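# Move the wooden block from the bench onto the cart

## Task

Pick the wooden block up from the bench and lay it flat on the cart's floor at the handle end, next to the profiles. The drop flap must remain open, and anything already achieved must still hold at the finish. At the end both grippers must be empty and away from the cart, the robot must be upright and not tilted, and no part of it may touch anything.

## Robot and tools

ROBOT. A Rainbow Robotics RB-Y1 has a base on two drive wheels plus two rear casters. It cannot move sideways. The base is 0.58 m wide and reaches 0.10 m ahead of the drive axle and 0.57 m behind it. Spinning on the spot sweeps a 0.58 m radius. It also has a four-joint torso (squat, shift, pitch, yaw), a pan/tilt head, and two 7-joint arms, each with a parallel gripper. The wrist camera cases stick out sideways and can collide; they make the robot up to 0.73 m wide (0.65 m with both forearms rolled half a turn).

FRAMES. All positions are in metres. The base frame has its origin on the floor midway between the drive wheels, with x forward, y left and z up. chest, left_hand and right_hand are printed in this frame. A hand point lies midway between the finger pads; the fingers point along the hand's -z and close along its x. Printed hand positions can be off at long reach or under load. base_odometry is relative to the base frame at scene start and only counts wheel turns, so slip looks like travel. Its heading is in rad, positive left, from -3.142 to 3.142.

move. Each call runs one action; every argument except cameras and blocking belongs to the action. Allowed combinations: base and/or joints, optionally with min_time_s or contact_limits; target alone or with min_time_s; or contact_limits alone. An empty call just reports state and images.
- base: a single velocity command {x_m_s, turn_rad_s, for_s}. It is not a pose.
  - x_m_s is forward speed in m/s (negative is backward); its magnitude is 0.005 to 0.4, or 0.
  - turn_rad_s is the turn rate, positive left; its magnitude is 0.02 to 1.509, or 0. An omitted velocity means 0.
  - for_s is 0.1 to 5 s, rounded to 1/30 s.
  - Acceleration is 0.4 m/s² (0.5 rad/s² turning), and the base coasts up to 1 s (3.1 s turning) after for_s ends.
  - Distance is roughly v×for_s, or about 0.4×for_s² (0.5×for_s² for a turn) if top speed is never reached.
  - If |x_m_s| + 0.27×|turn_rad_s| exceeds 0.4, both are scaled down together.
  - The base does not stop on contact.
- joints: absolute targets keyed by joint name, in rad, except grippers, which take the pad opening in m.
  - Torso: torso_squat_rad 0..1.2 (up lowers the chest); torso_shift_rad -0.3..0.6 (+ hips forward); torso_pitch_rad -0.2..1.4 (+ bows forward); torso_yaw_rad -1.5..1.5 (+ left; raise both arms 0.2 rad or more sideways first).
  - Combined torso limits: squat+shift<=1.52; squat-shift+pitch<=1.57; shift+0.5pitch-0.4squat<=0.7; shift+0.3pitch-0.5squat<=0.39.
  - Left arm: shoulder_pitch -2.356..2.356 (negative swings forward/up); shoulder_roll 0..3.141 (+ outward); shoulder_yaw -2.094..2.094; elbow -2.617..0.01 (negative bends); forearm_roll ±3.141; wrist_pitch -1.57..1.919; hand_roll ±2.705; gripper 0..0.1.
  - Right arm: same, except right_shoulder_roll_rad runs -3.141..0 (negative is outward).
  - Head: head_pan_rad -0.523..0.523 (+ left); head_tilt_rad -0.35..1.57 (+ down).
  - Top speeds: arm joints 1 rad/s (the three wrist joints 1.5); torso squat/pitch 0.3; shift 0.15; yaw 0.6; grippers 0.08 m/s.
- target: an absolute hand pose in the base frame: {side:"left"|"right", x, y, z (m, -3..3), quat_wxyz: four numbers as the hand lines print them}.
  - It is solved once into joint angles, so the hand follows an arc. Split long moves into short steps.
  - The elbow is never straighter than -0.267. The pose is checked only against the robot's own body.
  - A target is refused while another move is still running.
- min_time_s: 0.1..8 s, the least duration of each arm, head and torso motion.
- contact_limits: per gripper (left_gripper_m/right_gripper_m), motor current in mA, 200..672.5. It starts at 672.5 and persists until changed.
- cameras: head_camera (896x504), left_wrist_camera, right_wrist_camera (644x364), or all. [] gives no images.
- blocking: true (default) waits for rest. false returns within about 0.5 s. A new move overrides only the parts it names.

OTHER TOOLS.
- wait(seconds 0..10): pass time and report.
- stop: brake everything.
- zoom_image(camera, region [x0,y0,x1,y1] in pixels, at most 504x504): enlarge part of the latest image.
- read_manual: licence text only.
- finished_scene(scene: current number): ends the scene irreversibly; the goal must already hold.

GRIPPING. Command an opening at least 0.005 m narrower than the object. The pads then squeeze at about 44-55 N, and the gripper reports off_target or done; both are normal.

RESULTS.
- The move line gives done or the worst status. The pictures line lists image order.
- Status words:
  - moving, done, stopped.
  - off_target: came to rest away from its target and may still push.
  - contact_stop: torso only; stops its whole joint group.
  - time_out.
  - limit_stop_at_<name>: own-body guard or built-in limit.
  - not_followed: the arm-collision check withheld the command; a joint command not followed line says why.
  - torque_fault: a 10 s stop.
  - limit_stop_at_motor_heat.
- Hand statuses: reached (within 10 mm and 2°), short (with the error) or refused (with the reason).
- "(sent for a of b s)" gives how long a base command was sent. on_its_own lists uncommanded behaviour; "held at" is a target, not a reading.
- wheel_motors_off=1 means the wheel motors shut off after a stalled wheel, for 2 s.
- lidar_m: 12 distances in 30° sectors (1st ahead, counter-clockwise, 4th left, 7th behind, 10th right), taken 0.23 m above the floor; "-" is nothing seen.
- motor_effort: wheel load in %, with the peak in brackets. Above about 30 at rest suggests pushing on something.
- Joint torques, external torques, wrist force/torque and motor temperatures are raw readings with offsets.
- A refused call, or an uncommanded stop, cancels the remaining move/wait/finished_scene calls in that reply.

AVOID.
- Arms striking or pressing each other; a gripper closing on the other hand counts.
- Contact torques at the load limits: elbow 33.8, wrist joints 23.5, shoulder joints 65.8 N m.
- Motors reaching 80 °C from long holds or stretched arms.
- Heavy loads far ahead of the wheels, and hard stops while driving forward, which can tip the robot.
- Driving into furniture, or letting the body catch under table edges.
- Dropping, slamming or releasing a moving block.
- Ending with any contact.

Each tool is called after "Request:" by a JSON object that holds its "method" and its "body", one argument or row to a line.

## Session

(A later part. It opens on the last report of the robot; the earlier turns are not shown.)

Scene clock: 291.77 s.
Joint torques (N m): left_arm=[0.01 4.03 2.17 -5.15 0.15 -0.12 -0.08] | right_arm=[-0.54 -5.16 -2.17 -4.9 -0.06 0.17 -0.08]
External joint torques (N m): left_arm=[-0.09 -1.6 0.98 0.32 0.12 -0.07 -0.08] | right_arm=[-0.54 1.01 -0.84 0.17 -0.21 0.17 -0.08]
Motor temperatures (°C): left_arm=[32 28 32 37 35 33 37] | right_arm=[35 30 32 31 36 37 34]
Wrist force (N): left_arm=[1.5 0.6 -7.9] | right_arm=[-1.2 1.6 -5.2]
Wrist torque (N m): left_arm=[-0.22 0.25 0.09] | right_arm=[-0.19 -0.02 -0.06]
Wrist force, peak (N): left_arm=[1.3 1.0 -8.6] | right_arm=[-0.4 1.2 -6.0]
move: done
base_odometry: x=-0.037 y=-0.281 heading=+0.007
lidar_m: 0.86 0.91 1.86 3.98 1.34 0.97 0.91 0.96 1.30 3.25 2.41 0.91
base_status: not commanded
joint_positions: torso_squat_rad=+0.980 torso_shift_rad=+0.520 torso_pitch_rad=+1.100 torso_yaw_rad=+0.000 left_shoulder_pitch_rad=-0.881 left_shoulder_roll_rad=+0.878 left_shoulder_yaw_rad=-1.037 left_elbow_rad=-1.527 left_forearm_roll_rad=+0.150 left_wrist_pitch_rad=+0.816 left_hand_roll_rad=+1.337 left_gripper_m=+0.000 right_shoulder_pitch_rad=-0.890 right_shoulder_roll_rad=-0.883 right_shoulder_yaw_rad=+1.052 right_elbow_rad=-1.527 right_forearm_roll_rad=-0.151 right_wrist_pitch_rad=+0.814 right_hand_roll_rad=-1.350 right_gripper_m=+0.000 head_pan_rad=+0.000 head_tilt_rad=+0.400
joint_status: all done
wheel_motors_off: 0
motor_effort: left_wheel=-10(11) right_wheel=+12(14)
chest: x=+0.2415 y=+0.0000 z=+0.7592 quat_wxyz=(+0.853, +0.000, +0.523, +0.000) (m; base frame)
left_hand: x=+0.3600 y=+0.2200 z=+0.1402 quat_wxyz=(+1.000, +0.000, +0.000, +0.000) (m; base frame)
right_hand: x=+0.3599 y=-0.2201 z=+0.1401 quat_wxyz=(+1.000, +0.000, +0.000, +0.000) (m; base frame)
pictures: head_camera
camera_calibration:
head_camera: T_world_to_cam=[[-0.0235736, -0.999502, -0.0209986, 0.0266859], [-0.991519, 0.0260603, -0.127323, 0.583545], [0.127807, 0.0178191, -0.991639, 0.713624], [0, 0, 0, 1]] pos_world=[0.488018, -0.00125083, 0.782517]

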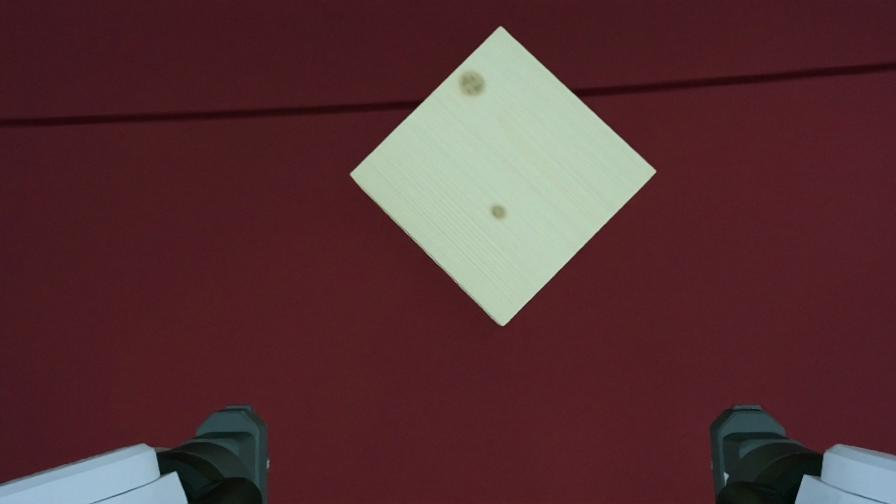

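Request:
{"method": "move", "body": {
  "base": {"x_m_s":0.15,"for_s":1.97},
  "cameras": []
}}

Request:
{"method": "move", "body": {
  "target": {"side":"left","x":0.42,"y":0.17,"z":0.14,"quat_wxyz":[1,0,0,0]},
  "cameras": []
}}

Request:
{"method": "move", "body": {
  "target": {"side":"right","x":0.42,"y":-0.20,"z":0.14,"quat_wxyz":[1,0,0,0]}
}}

Scene clock: 304.33 s.
Joint torques (N m): left_arm=[0.2 4.07 2.16 -5.15 -0.08 -0.18 -0.18] | right_arm=[0.31 -5.17 -1.84 -4.93 -0.06 0.19 0.06]
External joint torques (N m): left_arm=[0.11 -1.56 0.97 0.33 -0.11 -0.14 -0.18] | right_arm=[0.31 1 -0.51 0.15 -0.21 0.19 0.06]
Motor temperatures (°C): left_arm=[31 28 32 36 34 33 37] | right_arm=[34 30 32 31 36 36 34]
Wrist force (N): left_arm=[1.4 0.9 -8.1] | right_arm=[-1.3 1.4 -4.9]
Wrist torque (N m): left_arm=[-0.26 0.27 0.12] | right_arm=[-0.14 -0.06 -0.09]
Wrist force, peak (N): left_arm=[0.9 0.4 -8.8] | right_arm=[-0.4 2.3 -6.0]
move: done
base_odometry: x=+0.258 y=-0.279 heading=+0.007
lidar_m: 0.55 0.58 1.09 4.81 1.75 1.26 1.19 1.26 1.69 4.29 0.84 0.60
base_status: done (sent for 1.97 of 1.97 s)
joint_positions: torso_squat_rad=+0.980 torso_shift_rad=+0.520 torso_pitch_rad=+1.100 torso_yaw_rad=+0.000 left_shoulder_pitch_rad=-0.881 left_shoulder_roll_rad=+0.878 left_shoulder_yaw_rad=-1.037 left_elbow_rad=-1.527 left_forearm_roll_rad=+0.150 left_wrist_pitch_rad=+0.816 left_hand_roll_rad=+1.337 left_gripper_m=+0.000 right_shoulder_pitch_rad=-0.891 right_shoulder_roll_rad=-0.883 right_shoulder_yaw_rad=+1.052 right_elbow_rad=-1.527 right_forearm_roll_rad=-0.151 right_wrist_pitch_rad=+0.814 right_hand_roll_rad=-1.350 right_gripper_m=+0.000 head_pan_rad=+0.000 head_tilt_rad=+0.400
joint_status: not commanded
wheel_motors_off: 0
motor_effort: left_wheel=-6(18) right_wheel=+6(39)
chest: x=+0.2415 y=+0.0000 z=+0.7592 quat_wxyz=(+0.853, +0.000, +0.523, +0.000) (m; base frame)
left_hand: x=+0.3601 y=+0.2200 z=+0.1402 quat_wxyz=(+1.000, +0.000, +0.000, +0.000) (m; base frame)
right_hand: x=+0.3600 y=-0.2201 z=+0.1402 quat_wxyz=(+1.000, +0.000, +0.000, +0.000) (m; base frame)
pictures: none
No camera images: "cameras" was empty.

Scene clock: 305.17 s.
Joint torques (N m): left_arm=[-2.76 3.09 2.95 -5.08 -0.08 -0.06 -0.07] | right_arm=[0.11 -5.15 -2.23 -5.22 -0.1 0.25 0.04]
External joint torques (N m): left_arm=[0.91 -0.88 0.62 0.9 -0.12 -0.01 -0.07] | right_arm=[0.11 1.02 -0.89 -0.15 -0.26 0.25 0.04]
Motor temperatures (°C): left_arm=[31 28 32 36 34 33 37] | right_arm=[34 30 32 31 36 36 34]
Wrist force (N): left_arm=[1.8 1.1 -8.1] | right_arm=[-0.9 1.7 -5.2]
Wrist torque (N m): left_arm=[-0.23 0.31 0.11] | right_arm=[-0.20 0.02 -0.06]
Wrist force, peak (N): left_arm=[1.8 0.7 -8.4] | right_arm=[-0.5 1.3 -5.8]
move: done
base_odometry: x=+0.258 y=-0.279 heading=+0.007
lidar_m: 0.56 0.59 1.10 4.82 1.76 1.26 1.21 1.26 1.68 4.30 0.84 0.59
base_status: not commanded
joint_positions: torso_squat_rad=+0.980 torso_shift_rad=+0.520 torso_pitch_rad=+1.100 torso_yaw_rad=+0.000 left_shoulder_pitch_rad=-1.055 left_shoulder_roll_rad=+0.768 left_shoulder_yaw_rad=-1.022 left_elbow_rad=-1.440 left_forearm_roll_rad=+0.285 left_wrist_pitch_rad=+0.922 left_hand_roll_rad=+1.233 left_gripper_m=+0.000 right_shoulder_pitch_rad=-0.891 right_shoulder_roll_rad=-0.883 right_shoulder_yaw_rad=+1.052 right_elbow_rad=-1.527 right_forearm_roll_rad=-0.151 right_wrist_pitch_rad=+0.814 right_hand_roll_rad=-1.350 right_gripper_m=+0.000 head_pan_rad=+0.000 head_tilt_rad=+0.400
joint_status: all done
wheel_motors_off: 0
motor_effort: left_wheel=-8(11) right_wheel=+6(7)
chest: x=+0.2415 y=+0.0000 z=+0.7592 quat_wxyz=(+0.853, +0.000, +0.523, +0.000) (m; base frame)
left_hand: x=+0.4201 y=+0.1697 z=+0.1401 quat_wxyz=(+1.000, +0.000, +0.000, +0.000) (m; base frame)
left_hand_status: reached (checked arc, planned for 0.5 s): 0 mm and 0.0 deg off.
right_hand: x=+0.3600 y=-0.2201 z=+0.1402 quat_wxyz=(+1.000, +0.000, +0.000, +0.000) (m; base frame)
pictures: none
No camera images: "cameras" was empty.

Scene clock: 305.93 s.
Joint torques (N m): left_arm=[-3.23 3.1 3.31 -5.32 -0.17 -0.06 0.05] | right_arm=[-2.19 -4.54 -3.04 -4.88 0.19 0.2 -0.24]
External joint torques (N m): left_arm=[0.46 -0.87 0.98 0.66 -0.2 -0.01 0.05] | right_arm=[1.04 1.53 -0.52 0.24 0.03 0.2 -0.24]
Motor temperatures (°C): left_arm=[31 28 32 36 34 33 37] | right_arm=[34 30 32 31 36 36 34]
Wrist force (N): left_arm=[0.5 1.1 -7.2] | right_arm=[-0.3 1.3 -5.7]
Wrist torque (N m): left_arm=[-0.32 0.17 0.12] | right_arm=[-0.14 0.08 -0.07]
Wrist force, peak (N): left_arm=[1.0 1.6 -8.2] | right_arm=[0.4 1.5 -6.3]
move: done
base_odometry: x=+0.258 y=-0.279 heading=+0.007
lidar_m: 0.56 0.60 1.09 4.82 1.77 1.26 1.20 1.25 1.70 4.30 0.85 0.59
base_status: not commanded
joint_positions: torso_squat_rad=+0.980 torso_shift_rad=+0.520 torso_pitch_rad=+1.100 torso_yaw_rad=+0.000 left_shoulder_pitch_rad=-1.054 left_shoulder_roll_rad=+0.769 left_shoulder_yaw_rad=-1.022 left_elbow_rad=-1.440 left_forearm_roll_rad=+0.285 left_wrist_pitch_rad=+0.922 left_hand_roll_rad=+1.233 left_gripper_m=+0.000 right_shoulder_pitch_rad=-1.039 right_shoulder_roll_rad=-0.850 right_shoulder_yaw_rad=+1.037 right_elbow_rad=-1.460 right_forearm_roll_rad=-0.315 right_wrist_pitch_rad=+0.861 right_hand_roll_rad=-1.235 right_gripper_m=+0.000 head_pan_rad=+0.000 head_tilt_rad=+0.400
joint_status: all done
wheel_motors_off: 0
motor_effort: left_wheel=-5(8) right_wheel=+4(9)
chest: x=+0.2415 y=+0.0001 z=+0.7592 quat_wxyz=(+0.853, +0.000, +0.523, +0.000) (m; base frame)
left_hand: x=+0.4201 y=+0.1699 z=+0.1401 quat_wxyz=(+1.000, +0.000, +0.000, +0.000) (m; base frame)
right_hand: x=+0.4202 y=-0.2000 z=+0.1407 quat_wxyz=(+1.000, +0.000, -0.001, +0.000) (m; base frame)
right_hand_status: reached (checked arc, planned for 0.4 s): 1 mm and 0.1 deg off.
pictures: head_camera, left_wrist_camera, right_wrist_camera
camera_calibration:
head_camera: T_world_to_cam=[[-0.0235736, -0.999502, -0.0209986, 0.0266835], [-0.991519, 0.0260603, -0.127323, 0.583445], [0.127807, 0.0178191, -0.991639, 0.713637], [0, 0, 0, 1]] pos_world=[0.487918, -0.00125083, 0.782517]
left_wrist_camera: T_world_to_cam=[[0.999602, 0.0268855, -0.00851236, -0.423884], [0.0277898, -0.887734, 0.459517, 0.10376], [0.00479761, -0.45957, -0.888128, 0.272973], [0, 0, 0, 1]] pos_world=[0.419522, 0.228958, 0.191147]
right_wrist_camera: T_world_to_cam=[[-0.999193, -0.0285907, -0.0282259, 0.416831], [-0.0389554, 0.861322, 0.506563, 0.144509], [0.00982864, 0.507254, -0.861741, 0.290758], [0, 0, 0, 1]] pos_world=[0.419266, -0.260039, 0.18912]

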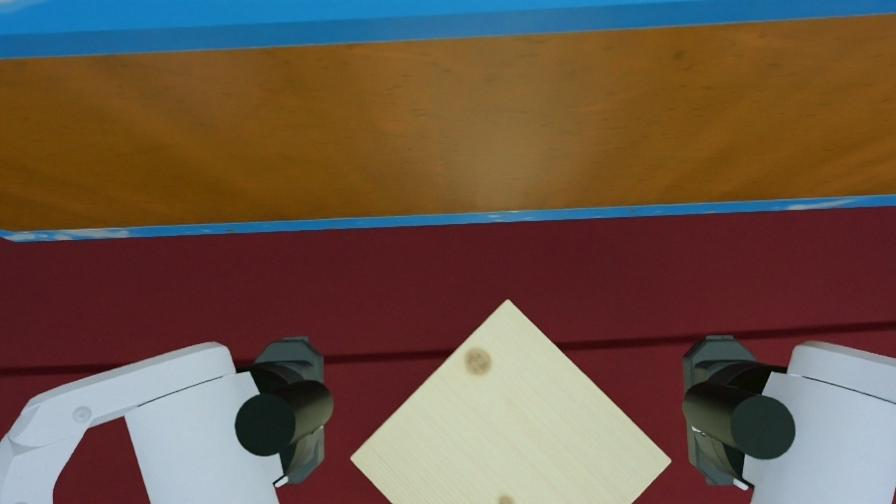

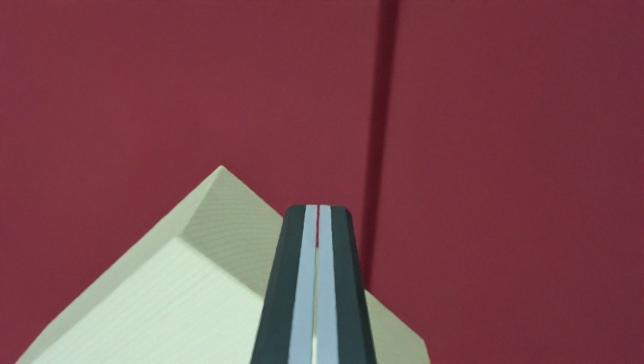

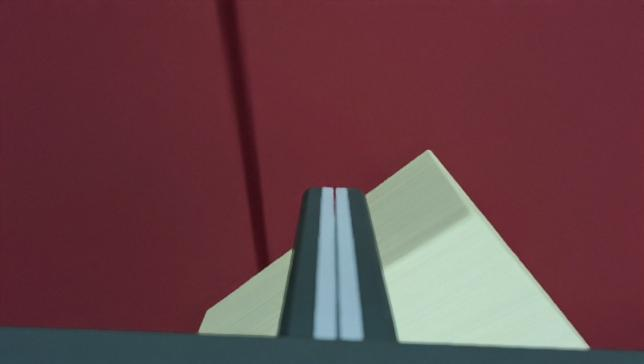

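Request:
{"method": "move", "body": {
  "target": {"side":"left","x":0.42,"y":0.17,"z":0.072,"quat_wxyz":[1,0,0,0]},
  "cameras": []
}}

Request:
{"method": "move", "body": {
  "target": {"side":"left","x":0.42,"y":0.132,"z":0.072,"quat_wxyz":[1,0,0,0]},
  "cameras": []
}}

Request:
{"method": "move", "body": {
  "target": {"side":"right","x":0.42,"y":-0.2,"z":0.072,"quat_wxyz":[1,0,0,0]},
  "cameras": []
}}

Request:
{"method": "move", "body": {
  "target": {"side":"right","x":0.42,"y":-0.17,"z":0.072,"quat_wxyz":[1,0,0,0]},
  "cameras": ["head_camera"]
}}

Scene clock: 310.43 s.
Joint torques (N m): left_arm=[-3.84 1.86 1.81 -3.07 -0.01 -0.09 -0.23] | right_arm=[-2.47 -4.98 -3.09 -5.13 0.12 0.07 -0.17]
External joint torques (N m): left_arm=[0.52 -0.38 0.32 0.85 -0.04 -0.04 -0.23] | right_arm=[0.76 1.08 -0.57 -0.01 -0.04 0.07 -0.17]
Motor temperatures (°C): left_arm=[31 28 32 36 34 33 37] | right_arm=[34 30 32 31 36 36 34]
Wrist force (N): left_arm=[1.6 0.5 -7.3] | right_arm=[-0.6 1.5 -5.3]
Wrist torque (N m): left_arm=[-0.24 0.27 0.07] | right_arm=[-0.16 0.06 -0.08]
Wrist force, peak (N): left_arm=[1.0 1.0 -8.9] | right_arm=[-1.3 1.6 -6.0]
move: done
base_odometry: x=+0.258 y=-0.279 heading=+0.007
lidar_m: 0.56 0.60 1.11 4.81 1.77 1.27 1.20 1.26 1.68 4.30 0.84 0.60
base_status: not commanded
joint_positions: torso_squat_rad=+0.980 torso_shift_rad=+0.520 torso_pitch_rad=+1.100 torso_yaw_rad=+0.000 left_shoulder_pitch_rad=-1.141 left_shoulder_roll_rad=+0.540 left_shoulder_yaw_rad=-1.029 left_elbow_rad=-0.898 left_forearm_roll_rad=+0.325 left_wrist_pitch_rad=+0.631 left_hand_roll_rad=+1.105 left_gripper_m=+0.000 right_shoulder_pitch_rad=-1.039 right_shoulder_roll_rad=-0.850 right_shoulder_yaw_rad=+1.037 right_elbow_rad=-1.460 right_forearm_roll_rad=-0.315 right_wrist_pitch_rad=+0.861 right_hand_roll_rad=-1.235 right_gripper_m=+0.000 head_pan_rad=+0.000 head_tilt_rad=+0.400
joint_status: all done
wheel_motors_off: 0
motor_effort: left_wheel=-6(8) right_wheel=+6(7)
chest: x=+0.2415 y=+0.0000 z=+0.7592 quat_wxyz=(+0.853, +0.000, +0.523, +0.000) (m; base frame)
left_hand: x=+0.4200 y=+0.1698 z=+0.0726 quat_wxyz=(+1.000, +0.000, +0.000, +0.000) (m; base frame)
left_hand_status: reached (checked arc, planned for 0.9 s): 1 mm and 0.0 deg off.
right_hand: x=+0.4201 y=-0.2001 z=+0.1407 quat_wxyz=(+1.000, +0.000, -0.001, +0.000) (m; base frame)
pictures: none
No camera images: "cameras" was empty.

Scene clock: 311.23 s.
Joint torques (N m): left_arm=[-4.65 -0.14 1.89 -3.41 -0.12 0 0.23] | right_arm=[-2.26 -4.81 -3.21 -5.1 0.2 0.14 -0.16]
External joint torques (N m): left_arm=[0.44 -0.34 0.6 0.84 -0.15 0.05 0.23] | right_arm=[0.97 1.26 -0.69 0.02 0.04 0.14 -0.16]
Motor temperatures (°C): left_arm=[31 28 32 36 34 33 37] | right_arm=[34 30 32 31 36 36 34]
Wrist force (N): left_arm=[1.0 0.6 -7.6] | right_arm=[-0.7 1.2 -5.2]
Wrist torque (N m): left_arm=[-0.25 0.18 0.11] | right_arm=[-0.11 0.03 -0.04]
Wrist force, peak (N): left_arm=[3.2 2.2 -8.1] | right_arm=[-1.3 2.0 -5.8]
move: done
base_odometry: x=+0.258 y=-0.279 heading=+0.007
lidar_m: 0.56 0.58 1.09 4.81 1.77 1.25 1.21 1.26 1.69 4.30 0.85 0.60
base_status: not commanded
joint_positions: torso_squat_rad=+0.980 torso_shift_rad=+0.520 torso_pitch_rad=+1.100 torso_yaw_rad=+0.000 left_shoulder_pitch_rad=-1.180 left_shoulder_roll_rad=+0.444 left_shoulder_yaw_rad=-1.033 left_elbow_rad=-0.836 left_forearm_roll_rad=+0.284 left_wrist_pitch_rad=+0.666 left_hand_roll_rad=+1.139 left_gripper_m=+0.000 right_shoulder_pitch_rad=-1.039 right_shoulder_roll_rad=-0.850 right_shoulder_yaw_rad=+1.037 right_elbow_rad=-1.460 right_forearm_roll_rad=-0.315 right_wrist_pitch_rad=+0.861 right_hand_roll_rad=-1.235 right_gripper_m=+0.000 head_pan_rad=+0.000 head_tilt_rad=+0.400
joint_status: all done
wheel_motors_off: 0
motor_effort: left_wheel=-5(6) right_wheel=+7(8)
chest: x=+0.2415 y=+0.0000 z=+0.7592 quat_wxyz=(+0.853, +0.000, +0.523, +0.000) (m; base frame)
left_hand: x=+0.4199 y=+0.1319 z=+0.0727 quat_wxyz=(+1.000, +0.000, +0.000, +0.000) (m; base frame)
left_hand_status: reached (checked arc, planned for 0.4 s): 1 mm and 0.0 deg off.
right_hand: x=+0.4201 y=-0.2001 z=+0.1407 quat_wxyz=(+1.000, +0.000, -0.001, +0.000) (m; base frame)
pictures: none
No camera images: "cameras" was empty.

Scene clock: 312.43 s.
Joint torques (N m): left_arm=[-4.47 -0.57 1.38 -3.72 -0.12 -0.04 0.1] | right_arm=[-4.26 -4.17 -1.24 -2.53 -0.05 0.18 -0.03]
External joint torques (N m): left_arm=[0.61 -0.77 0.1 0.52 -0.14 0.01 0.1] | right_arm=[-0.38 0.05 0.4 0.61 -0.17 0.18 -0.03]
Motor temperatures (°C): left_arm=[31 28 32 36 34 33 37] | right_arm=[34 30 32 31 36 36 34]
Wrist force (N): left_arm=[0.9 0.9 -8.2] | right_arm=[-1.0 1.5 -5.2]
Wrist torque (N m): left_arm=[-0.22 0.21 0.05] | right_arm=[-0.16 0.02 -0.05]
Wrist force, peak (N): left_arm=[1.6 0.5 -8.8] | right_arm=[-0.7 2.9 -5.6]
move: done
base_odometry: x=+0.258 y=-0.279 heading=+0.007
lidar_m: 0.57 0.59 1.09 4.82 1.77 1.25 1.20 1.25 1.68 4.31 0.84 0.59
base_status: not commanded
joint_positions: torso_squat_rad=+0.980 torso_shift_rad=+0.520 torso_pitch_rad=+1.100 torso_yaw_rad=+0.000 left_shoulder_pitch_rad=-1.179 left_shoulder_roll_rad=+0.444 left_shoulder_yaw_rad=-1.033 left_elbow_rad=-0.836 left_forearm_roll_rad=+0.284 left_wrist_pitch_rad=+0.666 left_hand_roll_rad=+1.139 left_gripper_m=+0.000 right_shoulder_pitch_rad=-1.126 right_shoulder_roll_rad=-0.611 right_shoulder_yaw_rad=+1.050 right_elbow_rad=-0.919 right_forearm_roll_rad=-0.375 right_wrist_pitch_rad=+0.585 right_hand_roll_rad=-1.085 right_gripper_m=+0.000 head_pan_rad=+0.000 head_tilt_rad=+0.400
joint_status: all done
wheel_motors_off: 0
motor_effort: left_wheel=-6(7) right_wheel=+6(9)
chest: x=+0.2415 y=+0.0000 z=+0.7592 quat_wxyz=(+0.853, +0.000, +0.523, +0.000) (m; base frame)
left_hand: x=+0.4199 y=+0.1320 z=+0.0726 quat_wxyz=(+1.000, +0.000, +0.000, +0.000) (m; base frame)
right_hand: x=+0.4200 y=-0.1999 z=+0.0725 quat_wxyz=(+1.000, +0.000, +0.000, +0.000) (m; base frame)
right_hand_status: reached (checked arc, planned for 0.9 s): 0 mm and 0.1 deg off.
pictures: none
No camera images: "cameras" was empty.

Scene clock: 313.07 s.
Joint torques (N m): left_arm=[-4.63 -0.49 1.71 -3.84 -0.12 0.01 0.2] | right_arm=[-4.99 -2.91 -0.98 -2.8 0.12 0.22 -0.08]
External joint torques (N m): left_arm=[0.46 -0.7 0.42 0.41 -0.15 0.06 0.2] | right_arm=[-0.58 -0.21 0.52 0.71 -0.01 0.22 -0.08]
Motor temperatures (°C): left_arm=[31 28 32 36 34 33 37] | right_arm=[34 30 32 31 36 36 34]
Wrist force (N): left_arm=[1.2 0.3 -7.6] | right_arm=[-0.5 1.5 -5.5]
Wrist torque (N m): left_arm=[-0.22 0.21 0.09] | right_arm=[-0.16 0.06 -0.08]
Wrist force, peak (N): left_arm=[0.8 1.4 -8.2] | right_arm=[-1.2 3.4 -5.5]
move: done
base_odometry: x=+0.258 y=-0.279 heading=+0.007
lidar_m: 0.56 0.59 1.11 4.81 1.76 1.26 1.20 1.25 1.69 4.29 0.84 0.59
base_status: not commanded
joint_positions: torso_squat_rad=+0.980 torso_shift_rad=+0.520 torso_pitch_rad=+1.100 torso_yaw_rad=+0.000 left_shoulder_pitch_rad=-1.179 left_shoulder_roll_rad=+0.444 left_shoulder_yaw_rad=-1.033 left_elbow_rad=-0.836 left_forearm_roll_rad=+0.284 left_wrist_pitch_rad=+0.666 left_hand_roll_rad=+1.139 left_gripper_m=+0.000 right_shoulder_pitch_rad=-1.150 right_shoulder_roll_rad=-0.543 right_shoulder_yaw_rad=+1.050 right_elbow_rad=-0.892 right_forearm_roll_rad=-0.335 right_wrist_pitch_rad=+0.625 right_hand_roll_rad=-1.117 right_gripper_m=+0.000 head_pan_rad=+0.000 head_tilt_rad=+0.400
joint_status: all done
wheel_motors_off: 0
motor_effort: left_wheel=-5(6) right_wheel=+6(8)
chest: x=+0.2415 y=+0.0001 z=+0.7592 quat_wxyz=(+0.853, +0.000, +0.523, +0.000) (m; base frame)
left_hand: x=+0.4199 y=+0.1320 z=+0.0726 quat_wxyz=(+1.000, +0.000, +0.000, +0.000) (m; base frame)
right_hand: x=+0.4199 y=-0.1698 z=+0.0722 quat_wxyz=(+1.000, +0.000, +0.000, +0.000) (m; base frame)
right_hand_status: reached (checked arc, planned for 0.3 s): 0 mm and 0.0 deg off.
pictures: head_camera
camera_calibration:
head_camera: T_world_to_cam=[[-0.0234743, -0.999504, -0.0209874, 0.0266261], [-0.991521, 0.0259604, -0.127327, 0.583449], [0.127809, 0.0178206, -0.991639, 0.713636], [0, 0, 0, 1]] pos_world=[0.487918, -0.00125113, 0.782517]

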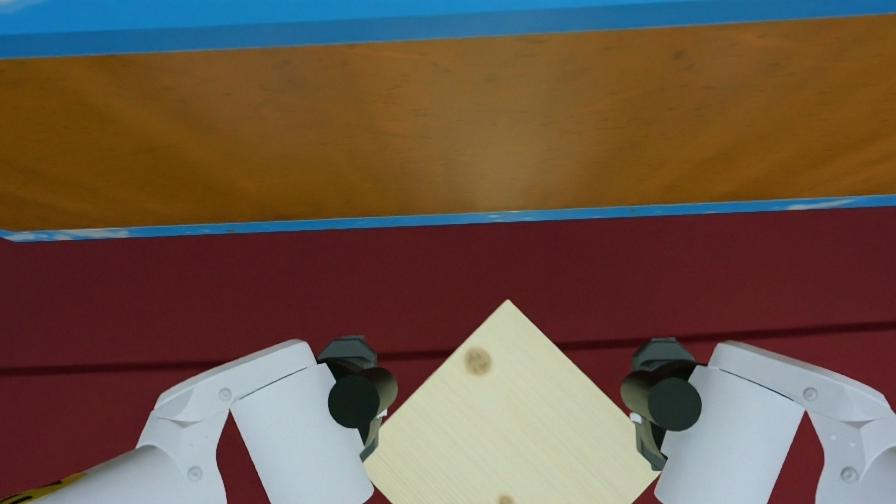

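Request:
{"method": "move", "body": {
  "base": {"x_m_s":-0.06,"for_s":5},
  "cameras": ["head_camera","left_wrist_camera"]
}}

Scene clock: 319.57 s.
Joint torques (N m): left_arm=[-3.53 -2.36 1.5 -4.09 0.43 -0.24 0.06] | right_arm=[-2.8 -1.55 -1.24 -3.59 -0.47 0.17 0.04]
External joint torques (N m): left_arm=[1.57 -2.58 0.21 0.16 0.4 -0.19 0.06] | right_arm=[1.63 1.16 0.26 -0.08 -0.6 0.18 0.04]
Motor temperatures (°C): left_arm=[31 28 32 36 34 33 37] | right_arm=[34 30 32 31 35 36 34]
Wrist force (N): left_arm=[5.0 3.3 -7.8] | right_arm=[2.5 0.2 -5.0]
Wrist torque (N m): left_arm=[-0.20 0.26 0.06] | right_arm=[-0.17 0.09 -0.11]
Wrist force, peak (N): left_arm=[6.2 2.6 -9.3] | right_arm=[5.6 -0.8 -5.3]
move: done
base_odometry: x=-0.042 y=-0.281 heading=+0.006
lidar_m: 0.87 0.90 1.87 4.01 1.33 0.95 0.90 0.95 1.27 3.24 2.41 0.91
base_status: done (sent for 5 of 5 s)
joint_positions: torso_squat_rad=+0.980 torso_shift_rad=+0.520 torso_pitch_rad=+1.100 torso_yaw_rad=+0.000 left_shoulder_pitch_rad=-1.180 left_shoulder_roll_rad=+0.445 left_shoulder_yaw_rad=-1.033 left_elbow_rad=-0.836 left_forearm_roll_rad=+0.284 left_wrist_pitch_rad=+0.666 left_hand_roll_rad=+1.139 left_gripper_m=+0.000 right_shoulder_pitch_rad=-1.150 right_shoulder_roll_rad=-0.543 right_shoulder_yaw_rad=+1.050 right_elbow_rad=-0.892 right_forearm_roll_rad=-0.335 right_wrist_pitch_rad=+0.625 right_hand_roll_rad=-1.117 right_gripper_m=+0.000 head_pan_rad=+0.000 head_tilt_rad=+0.400
joint_status: not commanded
wheel_motors_off: 0
motor_effort: left_wheel=-14(28) right_wheel=+12(27)
chest: x=+0.2414 y=+0.0001 z=+0.7593 quat_wxyz=(+0.853, +0.000, +0.523, +0.000) (m; base frame)
left_hand: x=+0.4204 y=+0.1323 z=+0.0728 quat_wxyz=(+1.000, +0.000, -0.001, +0.000) (m; base frame)
right_hand: x=+0.4204 y=-0.1701 z=+0.0723 quat_wxyz=(+1.000, +0.000, +0.000, +0.000) (m; base frame)
pictures: head_camera, left_wrist_camera
camera_calibration:
head_camera: T_world_to_cam=[[-0.0235708, -0.999502, -0.0210027, 0.0266874], [-0.991493, 0.0260615, -0.12752, 0.5836], [0.128004, 0.0178183, -0.991614, 0.713619], [0, 0, 0, 1]] pos_world=[0.487918, -0.00125082, 0.782616]
left_wrist_camera: T_world_to_cam=[[0.99961, 0.0268174, -0.00778317, -0.423729], [0.0273966, -0.887943, 0.459137, 0.101643], [0.00540186, -0.459171, -0.888331, 0.195661], [0, 0, 0, 1]] pos_world=[0.419722, 0.191459, 0.123846]

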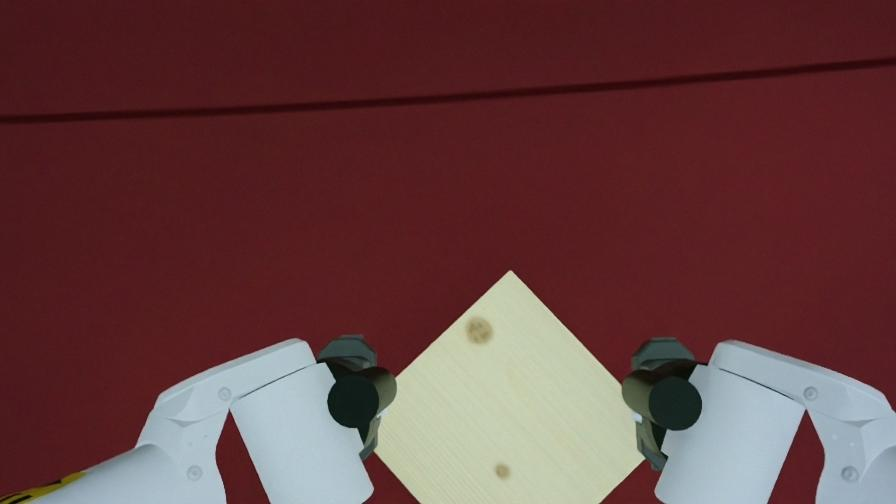

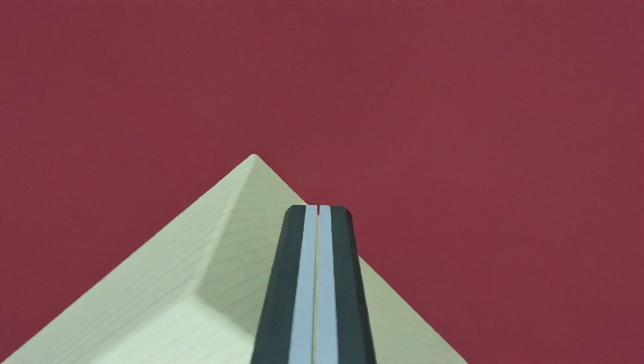

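Request:
{"method": "move", "body": {
  "target": {"side":"left","x":0.43,"y":0.19,"z":0.16,"quat_wxyz":[1,0,0,0]},
  "cameras": []
}}

Request:
{"method": "move", "body": {
  "target": {"side":"right","x":0.43,"y":-0.22,"z":0.16,"quat_wxyz":[1,0,0,0]},
  "cameras": []
}}

Request:
{"method": "move", "body": {
  "base": {"x_m_s":-0.2,"for_s":1.5},
  "joints": {"torso_squat_rad":0.7,"torso_shift_rad":0.38},
  "cameras": ["head_camera"]
}}

Request:
{"method": "move", "body": {
  "joints": {"left_shoulder_pitch_rad":-0.6,"left_shoulder_roll_rad":0.1,"left_shoulder_yaw_rad":-0.3,"left_elbow_rad":-1.2,"left_forearm_roll_rad":0,"left_wrist_pitch_rad":0.7,"left_hand_roll_rad":0.3,"right_shoulder_pitch_rad":-0.6,"right_shoulder_roll_rad":-0.1,"right_shoulder_yaw_rad":0.3,"right_elbow_rad":-1.2,"right_forearm_roll_rad":0,"right_wrist_pitch_rad":0.7,"right_hand_roll_rad":-0.3,"left_gripper_m":0.08,"right_gripper_m":0.08},
  "cameras": ["head_camera"]
}}

Scene clock: 334.60 s.
Joint torques (N m): left_arm=[-3.58 3.5 4.3 -6.41 0.09 -0.49 0.14] | right_arm=[-2.81 -1.47 -1.46 -4.25 -0.49 -0.07 -0.13]
External joint torques (N m): left_arm=[0.14 -1.94 1.48 -0.36 0.05 -0.44 0.14] | right_arm=[1.61 1.24 0.04 -0.74 -0.61 -0.07 -0.13]
Motor temperatures (°C): left_arm=[31 28 31 36 34 33 37] | right_arm=[34 30 31 31 35 36 34]
Wrist force (N): left_arm=[1.3 1.1 -7.6] | right_arm=[1.3 -0.5 -4.0]
Wrist torque (N m): left_arm=[-0.30 0.23 0.03] | right_arm=[-0.13 0.08 -0.09]
Wrist force, peak (N): left_arm=[6.0 1.5 -8.1] | right_arm=[1.6 0.0 -6.2]
move: done
base_odometry: x=-0.042 y=-0.281 heading=+0.006
lidar_m: 0.86 0.91 1.86 4.00 1.34 0.95 0.90 0.95 1.29 3.23 2.43 0.91
base_status: not commanded
joint_positions: torso_squat_rad=+0.980 torso_shift_rad=+0.520 torso_pitch_rad=+1.100 torso_yaw_rad=+0.000 left_shoulder_pitch_rad=-1.037 left_shoulder_roll_rad=+0.867 left_shoulder_yaw_rad=-0.998 left_elbow_rad=-1.556 left_forearm_roll_rad=+0.331 left_wrist_pitch_rad=+0.951 left_hand_roll_rad=+1.219 left_gripper_m=+0.000 right_shoulder_pitch_rad=-1.150 right_shoulder_roll_rad=-0.543 right_shoulder_yaw_rad=+1.050 right_elbow_rad=-0.892 right_forearm_roll_rad=-0.335 right_wrist_pitch_rad=+0.625 right_hand_roll_rad=-1.117 right_gripper_m=+0.000 head_pan_rad=+0.000 head_tilt_rad=+0.400
joint_status: all done
wheel_motors_off: 0
motor_effort: left_wheel=-14(17) right_wheel=+13(15)
chest: x=+0.2414 y=+0.0001 z=+0.7593 quat_wxyz=(+0.853, +0.000, +0.523, +0.000) (m; base frame)
left_hand: x=+0.4300 y=+0.1901 z=+0.1599 quat_wxyz=(+1.000, +0.000, +0.000, +0.000) (m; base frame)
left_hand_status: reached (checked arc, planned for 1.1 s): 0 mm and 0.0 deg off.
right_hand: x=+0.4203 y=-0.1702 z=+0.0723 quat_wxyz=(+1.000, +0.000, +0.000, +0.000) (m; base frame)
pictures: none
No camera images: "cameras" was empty.

Scene clock: 336.00 s.
Joint torques (N m): left_arm=[-3.62 3.94 4.26 -5.98 0.17 -0.41 0.19] | right_arm=[-2.9 -6.71 -3.89 -5.53 0.09 -0.04 0.08]
External joint torques (N m): left_arm=[0.1 -1.5 1.45 0.07 0.13 -0.36 0.19] | right_arm=[0.42 0.77 -0.92 -0.44 -0.08 -0.04 0.08]
Motor temperatures (°C): left_arm=[31 28 31 36 34 33 37] | right_arm=[34 30 31 31 35 36 34]
Wrist force (N): left_arm=[1.4 0.6 -7.6] | right_arm=[-0.5 0.8 -5.8]
Wrist torque (N m): left_arm=[-0.20 0.21 0.11] | right_arm=[-0.05 0.04 -0.10]
Wrist force, peak (N): left_arm=[1.6 1.2 -8.3] | right_arm=[0.2 3.1 -5.5]
move: done
base_odometry: x=-0.042 y=-0.281 heading=+0.006
lidar_m: 0.87 0.91 1.87 4.00 1.34 0.95 0.90 0.95 1.26 3.22 2.43 0.91
base_status: not commanded
joint_positions: torso_squat_rad=+0.980 torso_shift_rad=+0.520 torso_pitch_rad=+1.100 torso_yaw_rad=+0.000 left_shoulder_pitch_rad=-1.037 left_shoulder_roll_rad=+0.867 left_shoulder_yaw_rad=-0.998 left_elbow_rad=-1.556 left_forearm_roll_rad=+0.331 left_wrist_pitch_rad=+0.951 left_hand_roll_rad=+1.219 left_gripper_m=+0.000 right_shoulder_pitch_rad=-1.028 right_shoulder_roll_rad=-0.946 right_shoulder_yaw_rad=+1.018 right_elbow_rad=-1.556 right_forearm_roll_rad=-0.369 right_wrist_pitch_rad=+0.876 right_hand_roll_rad=-1.216 right_gripper_m=+0.000 head_pan_rad=+0.000 head_tilt_rad=+0.400
joint_status: all done
wheel_motors_off: 0
motor_effort: left_wheel=-12(13) right_wheel=+14(17)
chest: x=+0.2414 y=+0.0000 z=+0.7593 quat_wxyz=(+0.853, +0.000, +0.523, +0.000) (m; base frame)
left_hand: x=+0.4300 y=+0.1900 z=+0.1599 quat_wxyz=(+1.000, +0.000, +0.000, +0.000) (m; base frame)
right_hand: x=+0.4301 y=-0.2200 z=+0.1590 quat_wxyz=(+1.000, +0.000, +0.000, +0.000) (m; base frame)
right_hand_status: reached (checked arc, planned for 1.0 s): 1 mm and 0.0 deg off.
pictures: none
No camera images: "cameras" was empty.

Scene clock: 338.43 s.
Joint torques (N m): left_arm=[-3.74 3.62 3.8 -5.99 0.08 -0.47 0.21] | right_arm=[-3.38 -6.46 -3.82 -5.47 -0.1 0 -0.14]
External joint torques (N m): left_arm=[-0.02 -1.82 0.99 0.06 0.04 -0.42 0.21] | right_arm=[-0.06 1.03 -0.85 -0.38 -0.27 0.01 -0.14]
Motor temperatures (°C): left_arm=[31 28 31 36 34 33 37] | right_arm=[34 30 31 31 35 36 34]
Wrist force (N): left_arm=[1.0 1.3 -7.6] | right_arm=[-0.5 2.0 -5.2]
Wrist torque (N m): left_arm=[-0.32 0.20 0.12] | right_arm=[-0.21 0.01 -0.08]
Wrist force, peak (N): left_arm=[0.6 0.8 -8.7] | right_arm=[-0.2 1.3 -6.0]
move: done
base_odometry: x=-0.342 y=-0.282 heading=+0.005
lidar_m: 1.16 1.19 2.04 2.71 0.90 0.64 0.60 0.64 0.86 2.16 2.84 1.22
base_status: done (sent for 1.5 of 1.5 s)
joint_positions: torso_squat_rad=+0.700 torso_shift_rad=+0.380 torso_pitch_rad=+1.100 torso_yaw_rad=+0.000 left_shoulder_pitch_rad=-1.037 left_shoulder_roll_rad=+0.867 left_shoulder_yaw_rad=-0.998 left_elbow_rad=-1.556 left_forearm_roll_rad=+0.331 left_wrist_pitch_rad=+0.951 left_hand_roll_rad=+1.219 left_gripper_m=+0.000 right_shoulder_pitch_rad=-1.028 right_shoulder_roll_rad=-0.946 right_shoulder_yaw_rad=+1.018 right_elbow_rad=-1.556 right_forearm_roll_rad=-0.369 right_wrist_pitch_rad=+0.876 right_hand_roll_rad=-1.216 right_gripper_m=+0.000 head_pan_rad=+0.000 head_tilt_rad=+0.400
joint_status: all done
wheel_motors_off: 0
motor_effort: left_wheel=-11(34) right_wheel=+11(23)
chest: x=+0.2463 y=+0.0001 z=+0.9181 quat_wxyz=(+0.853, +0.000, +0.523, +0.000) (m; base frame)
left_hand: x=+0.4348 y=+0.1900 z=+0.3187 quat_wxyz=(+1.000, +0.000, +0.000, +0.000) (m; base frame)
right_hand: x=+0.4349 y=-0.2200 z=+0.3178 quat_wxyz=(+1.000, +0.000, +0.000, +0.000) (m; base frame)
pictures: head_camera
camera_calibration:
head_camera: T_world_to_cam=[[-0.0235713, -0.999502, -0.0210005, 0.0301341], [-0.991506, 0.02606, -0.127422, 0.608523], [0.127906, 0.0178187, -0.991626, 0.870534], [0, 0, 0, 1]] pos_world=[0.492718, -0.00125083, 0.941416]

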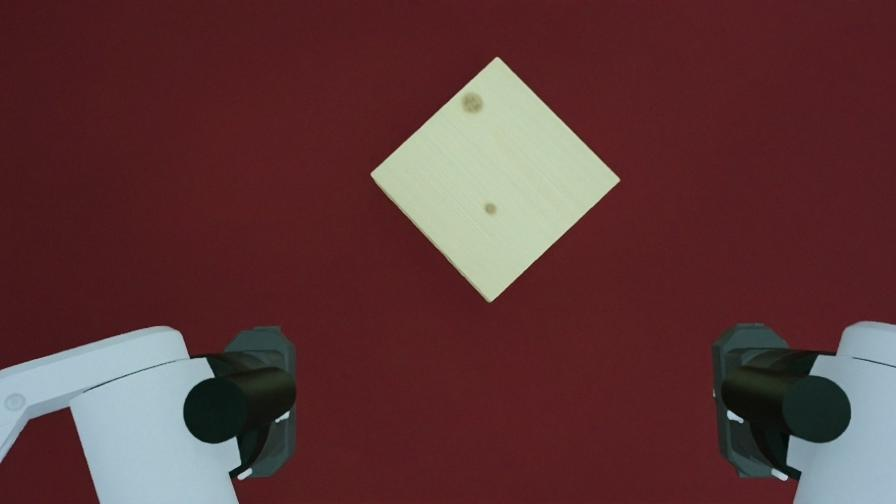

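Scene clock: 339.90 s.
Joint torques (N m): left_arm=[1.51 -4.03 -0.45 -5.01 0.19 -0.5 0.25] | right_arm=[2.7 4.51 0.37 -4.94 -0.3 0.01 -0.2]
External joint torques (N m): left_arm=[-1.39 -0.02 1.61 -0.21 -0.07 -0.38 0.25] | right_arm=[-0.54 0.92 -1.44 -0.48 -0.21 0.08 -0.2]
Motor temperatures (°C): left_arm=[31 28 31 36 34 33 37] | right_arm=[34 30 31 31 35 36 34]
Wrist force (N): left_arm=[1.4 2.0 -7.4] | right_arm=[-0.5 0.3 -4.9]
Wrist torque (N m): left_arm=[-0.32 0.23 0.08] | right_arm=[-0.11 0.01 -0.06]
Wrist force, peak (N): left_arm=[0.7 2.6 -8.4] | right_arm=[-2.5 0.0 -5.5]
move: done
base_odometry: x=-0.342 y=-0.282 heading=+0.005
lidar_m: 1.17 1.20 2.05 2.71 0.89 0.63 0.61 0.63 0.86 2.15 2.87 1.23
base_status: not commanded
joint_positions: torso_squat_rad=+0.700 torso_shift_rad=+0.380 torso_pitch_rad=+1.100 torso_yaw_rad=+0.000 left_shoulder_pitch_rad=-0.600 left_shoulder_roll_rad=+0.100 left_shoulder_yaw_rad=-0.300 left_elbow_rad=-1.200 left_forearm_roll_rad=+0.000 left_wrist_pitch_rad=+0.700 left_hand_roll_rad=+0.300 left_gripper_m=+0.080 right_shoulder_pitch_rad=-0.600 right_shoulder_roll_rad=-0.100 right_shoulder_yaw_rad=+0.300 right_elbow_rad=-1.200 right_forearm_roll_rad=+0.000 right_wrist_pitch_rad=+0.700 right_hand_roll_rad=-0.300 right_gripper_m=+0.080 head_pan_rad=+0.000 head_tilt_rad=+0.400
joint_status: all done
wheel_motors_off: 0
motor_effort: left_wheel=-9(12) right_wheel=+12(14)
chest: x=+0.2463 y=+0.0001 z=+0.9181 quat_wxyz=(+0.853, +0.000, +0.523, +0.000) (m; base frame)
left_hand: x=+0.2975 y=+0.0701 z=+0.2664 quat_wxyz=(+0.992, -0.098, +0.030, -0.076) (m; base frame)
right_hand: x=+0.2975 y=-0.0703 z=+0.2664 quat_wxyz=(+0.992, +0.098, +0.030, +0.076) (m; base frame)
pictures: head_camera
camera_calibration:
head_camera: T_world_to_cam=[[-0.0235736, -0.999502, -0.0209986, 0.0301336], [-0.991519, 0.0260603, -0.127323, 0.608523], [0.127807, 0.0178191, -0.991639, 0.870483], [0, 0, 0, 1]] pos_world=[0.492818, -0.00125083, 0.941317]

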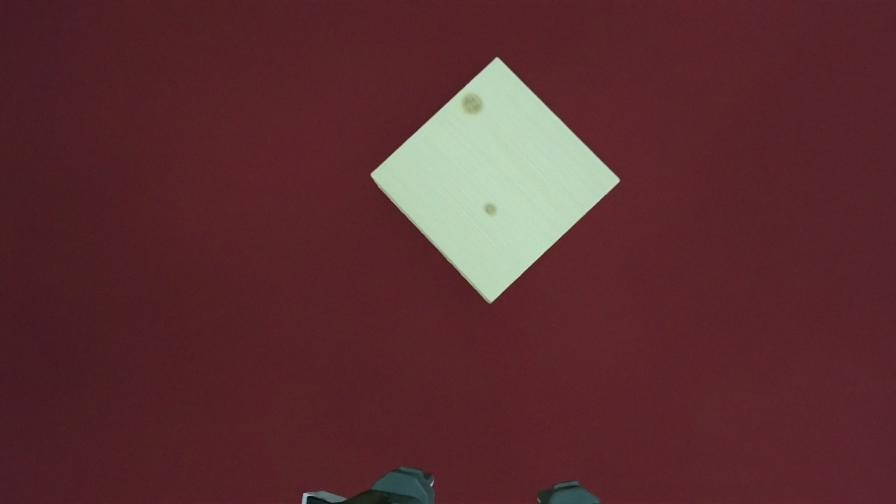

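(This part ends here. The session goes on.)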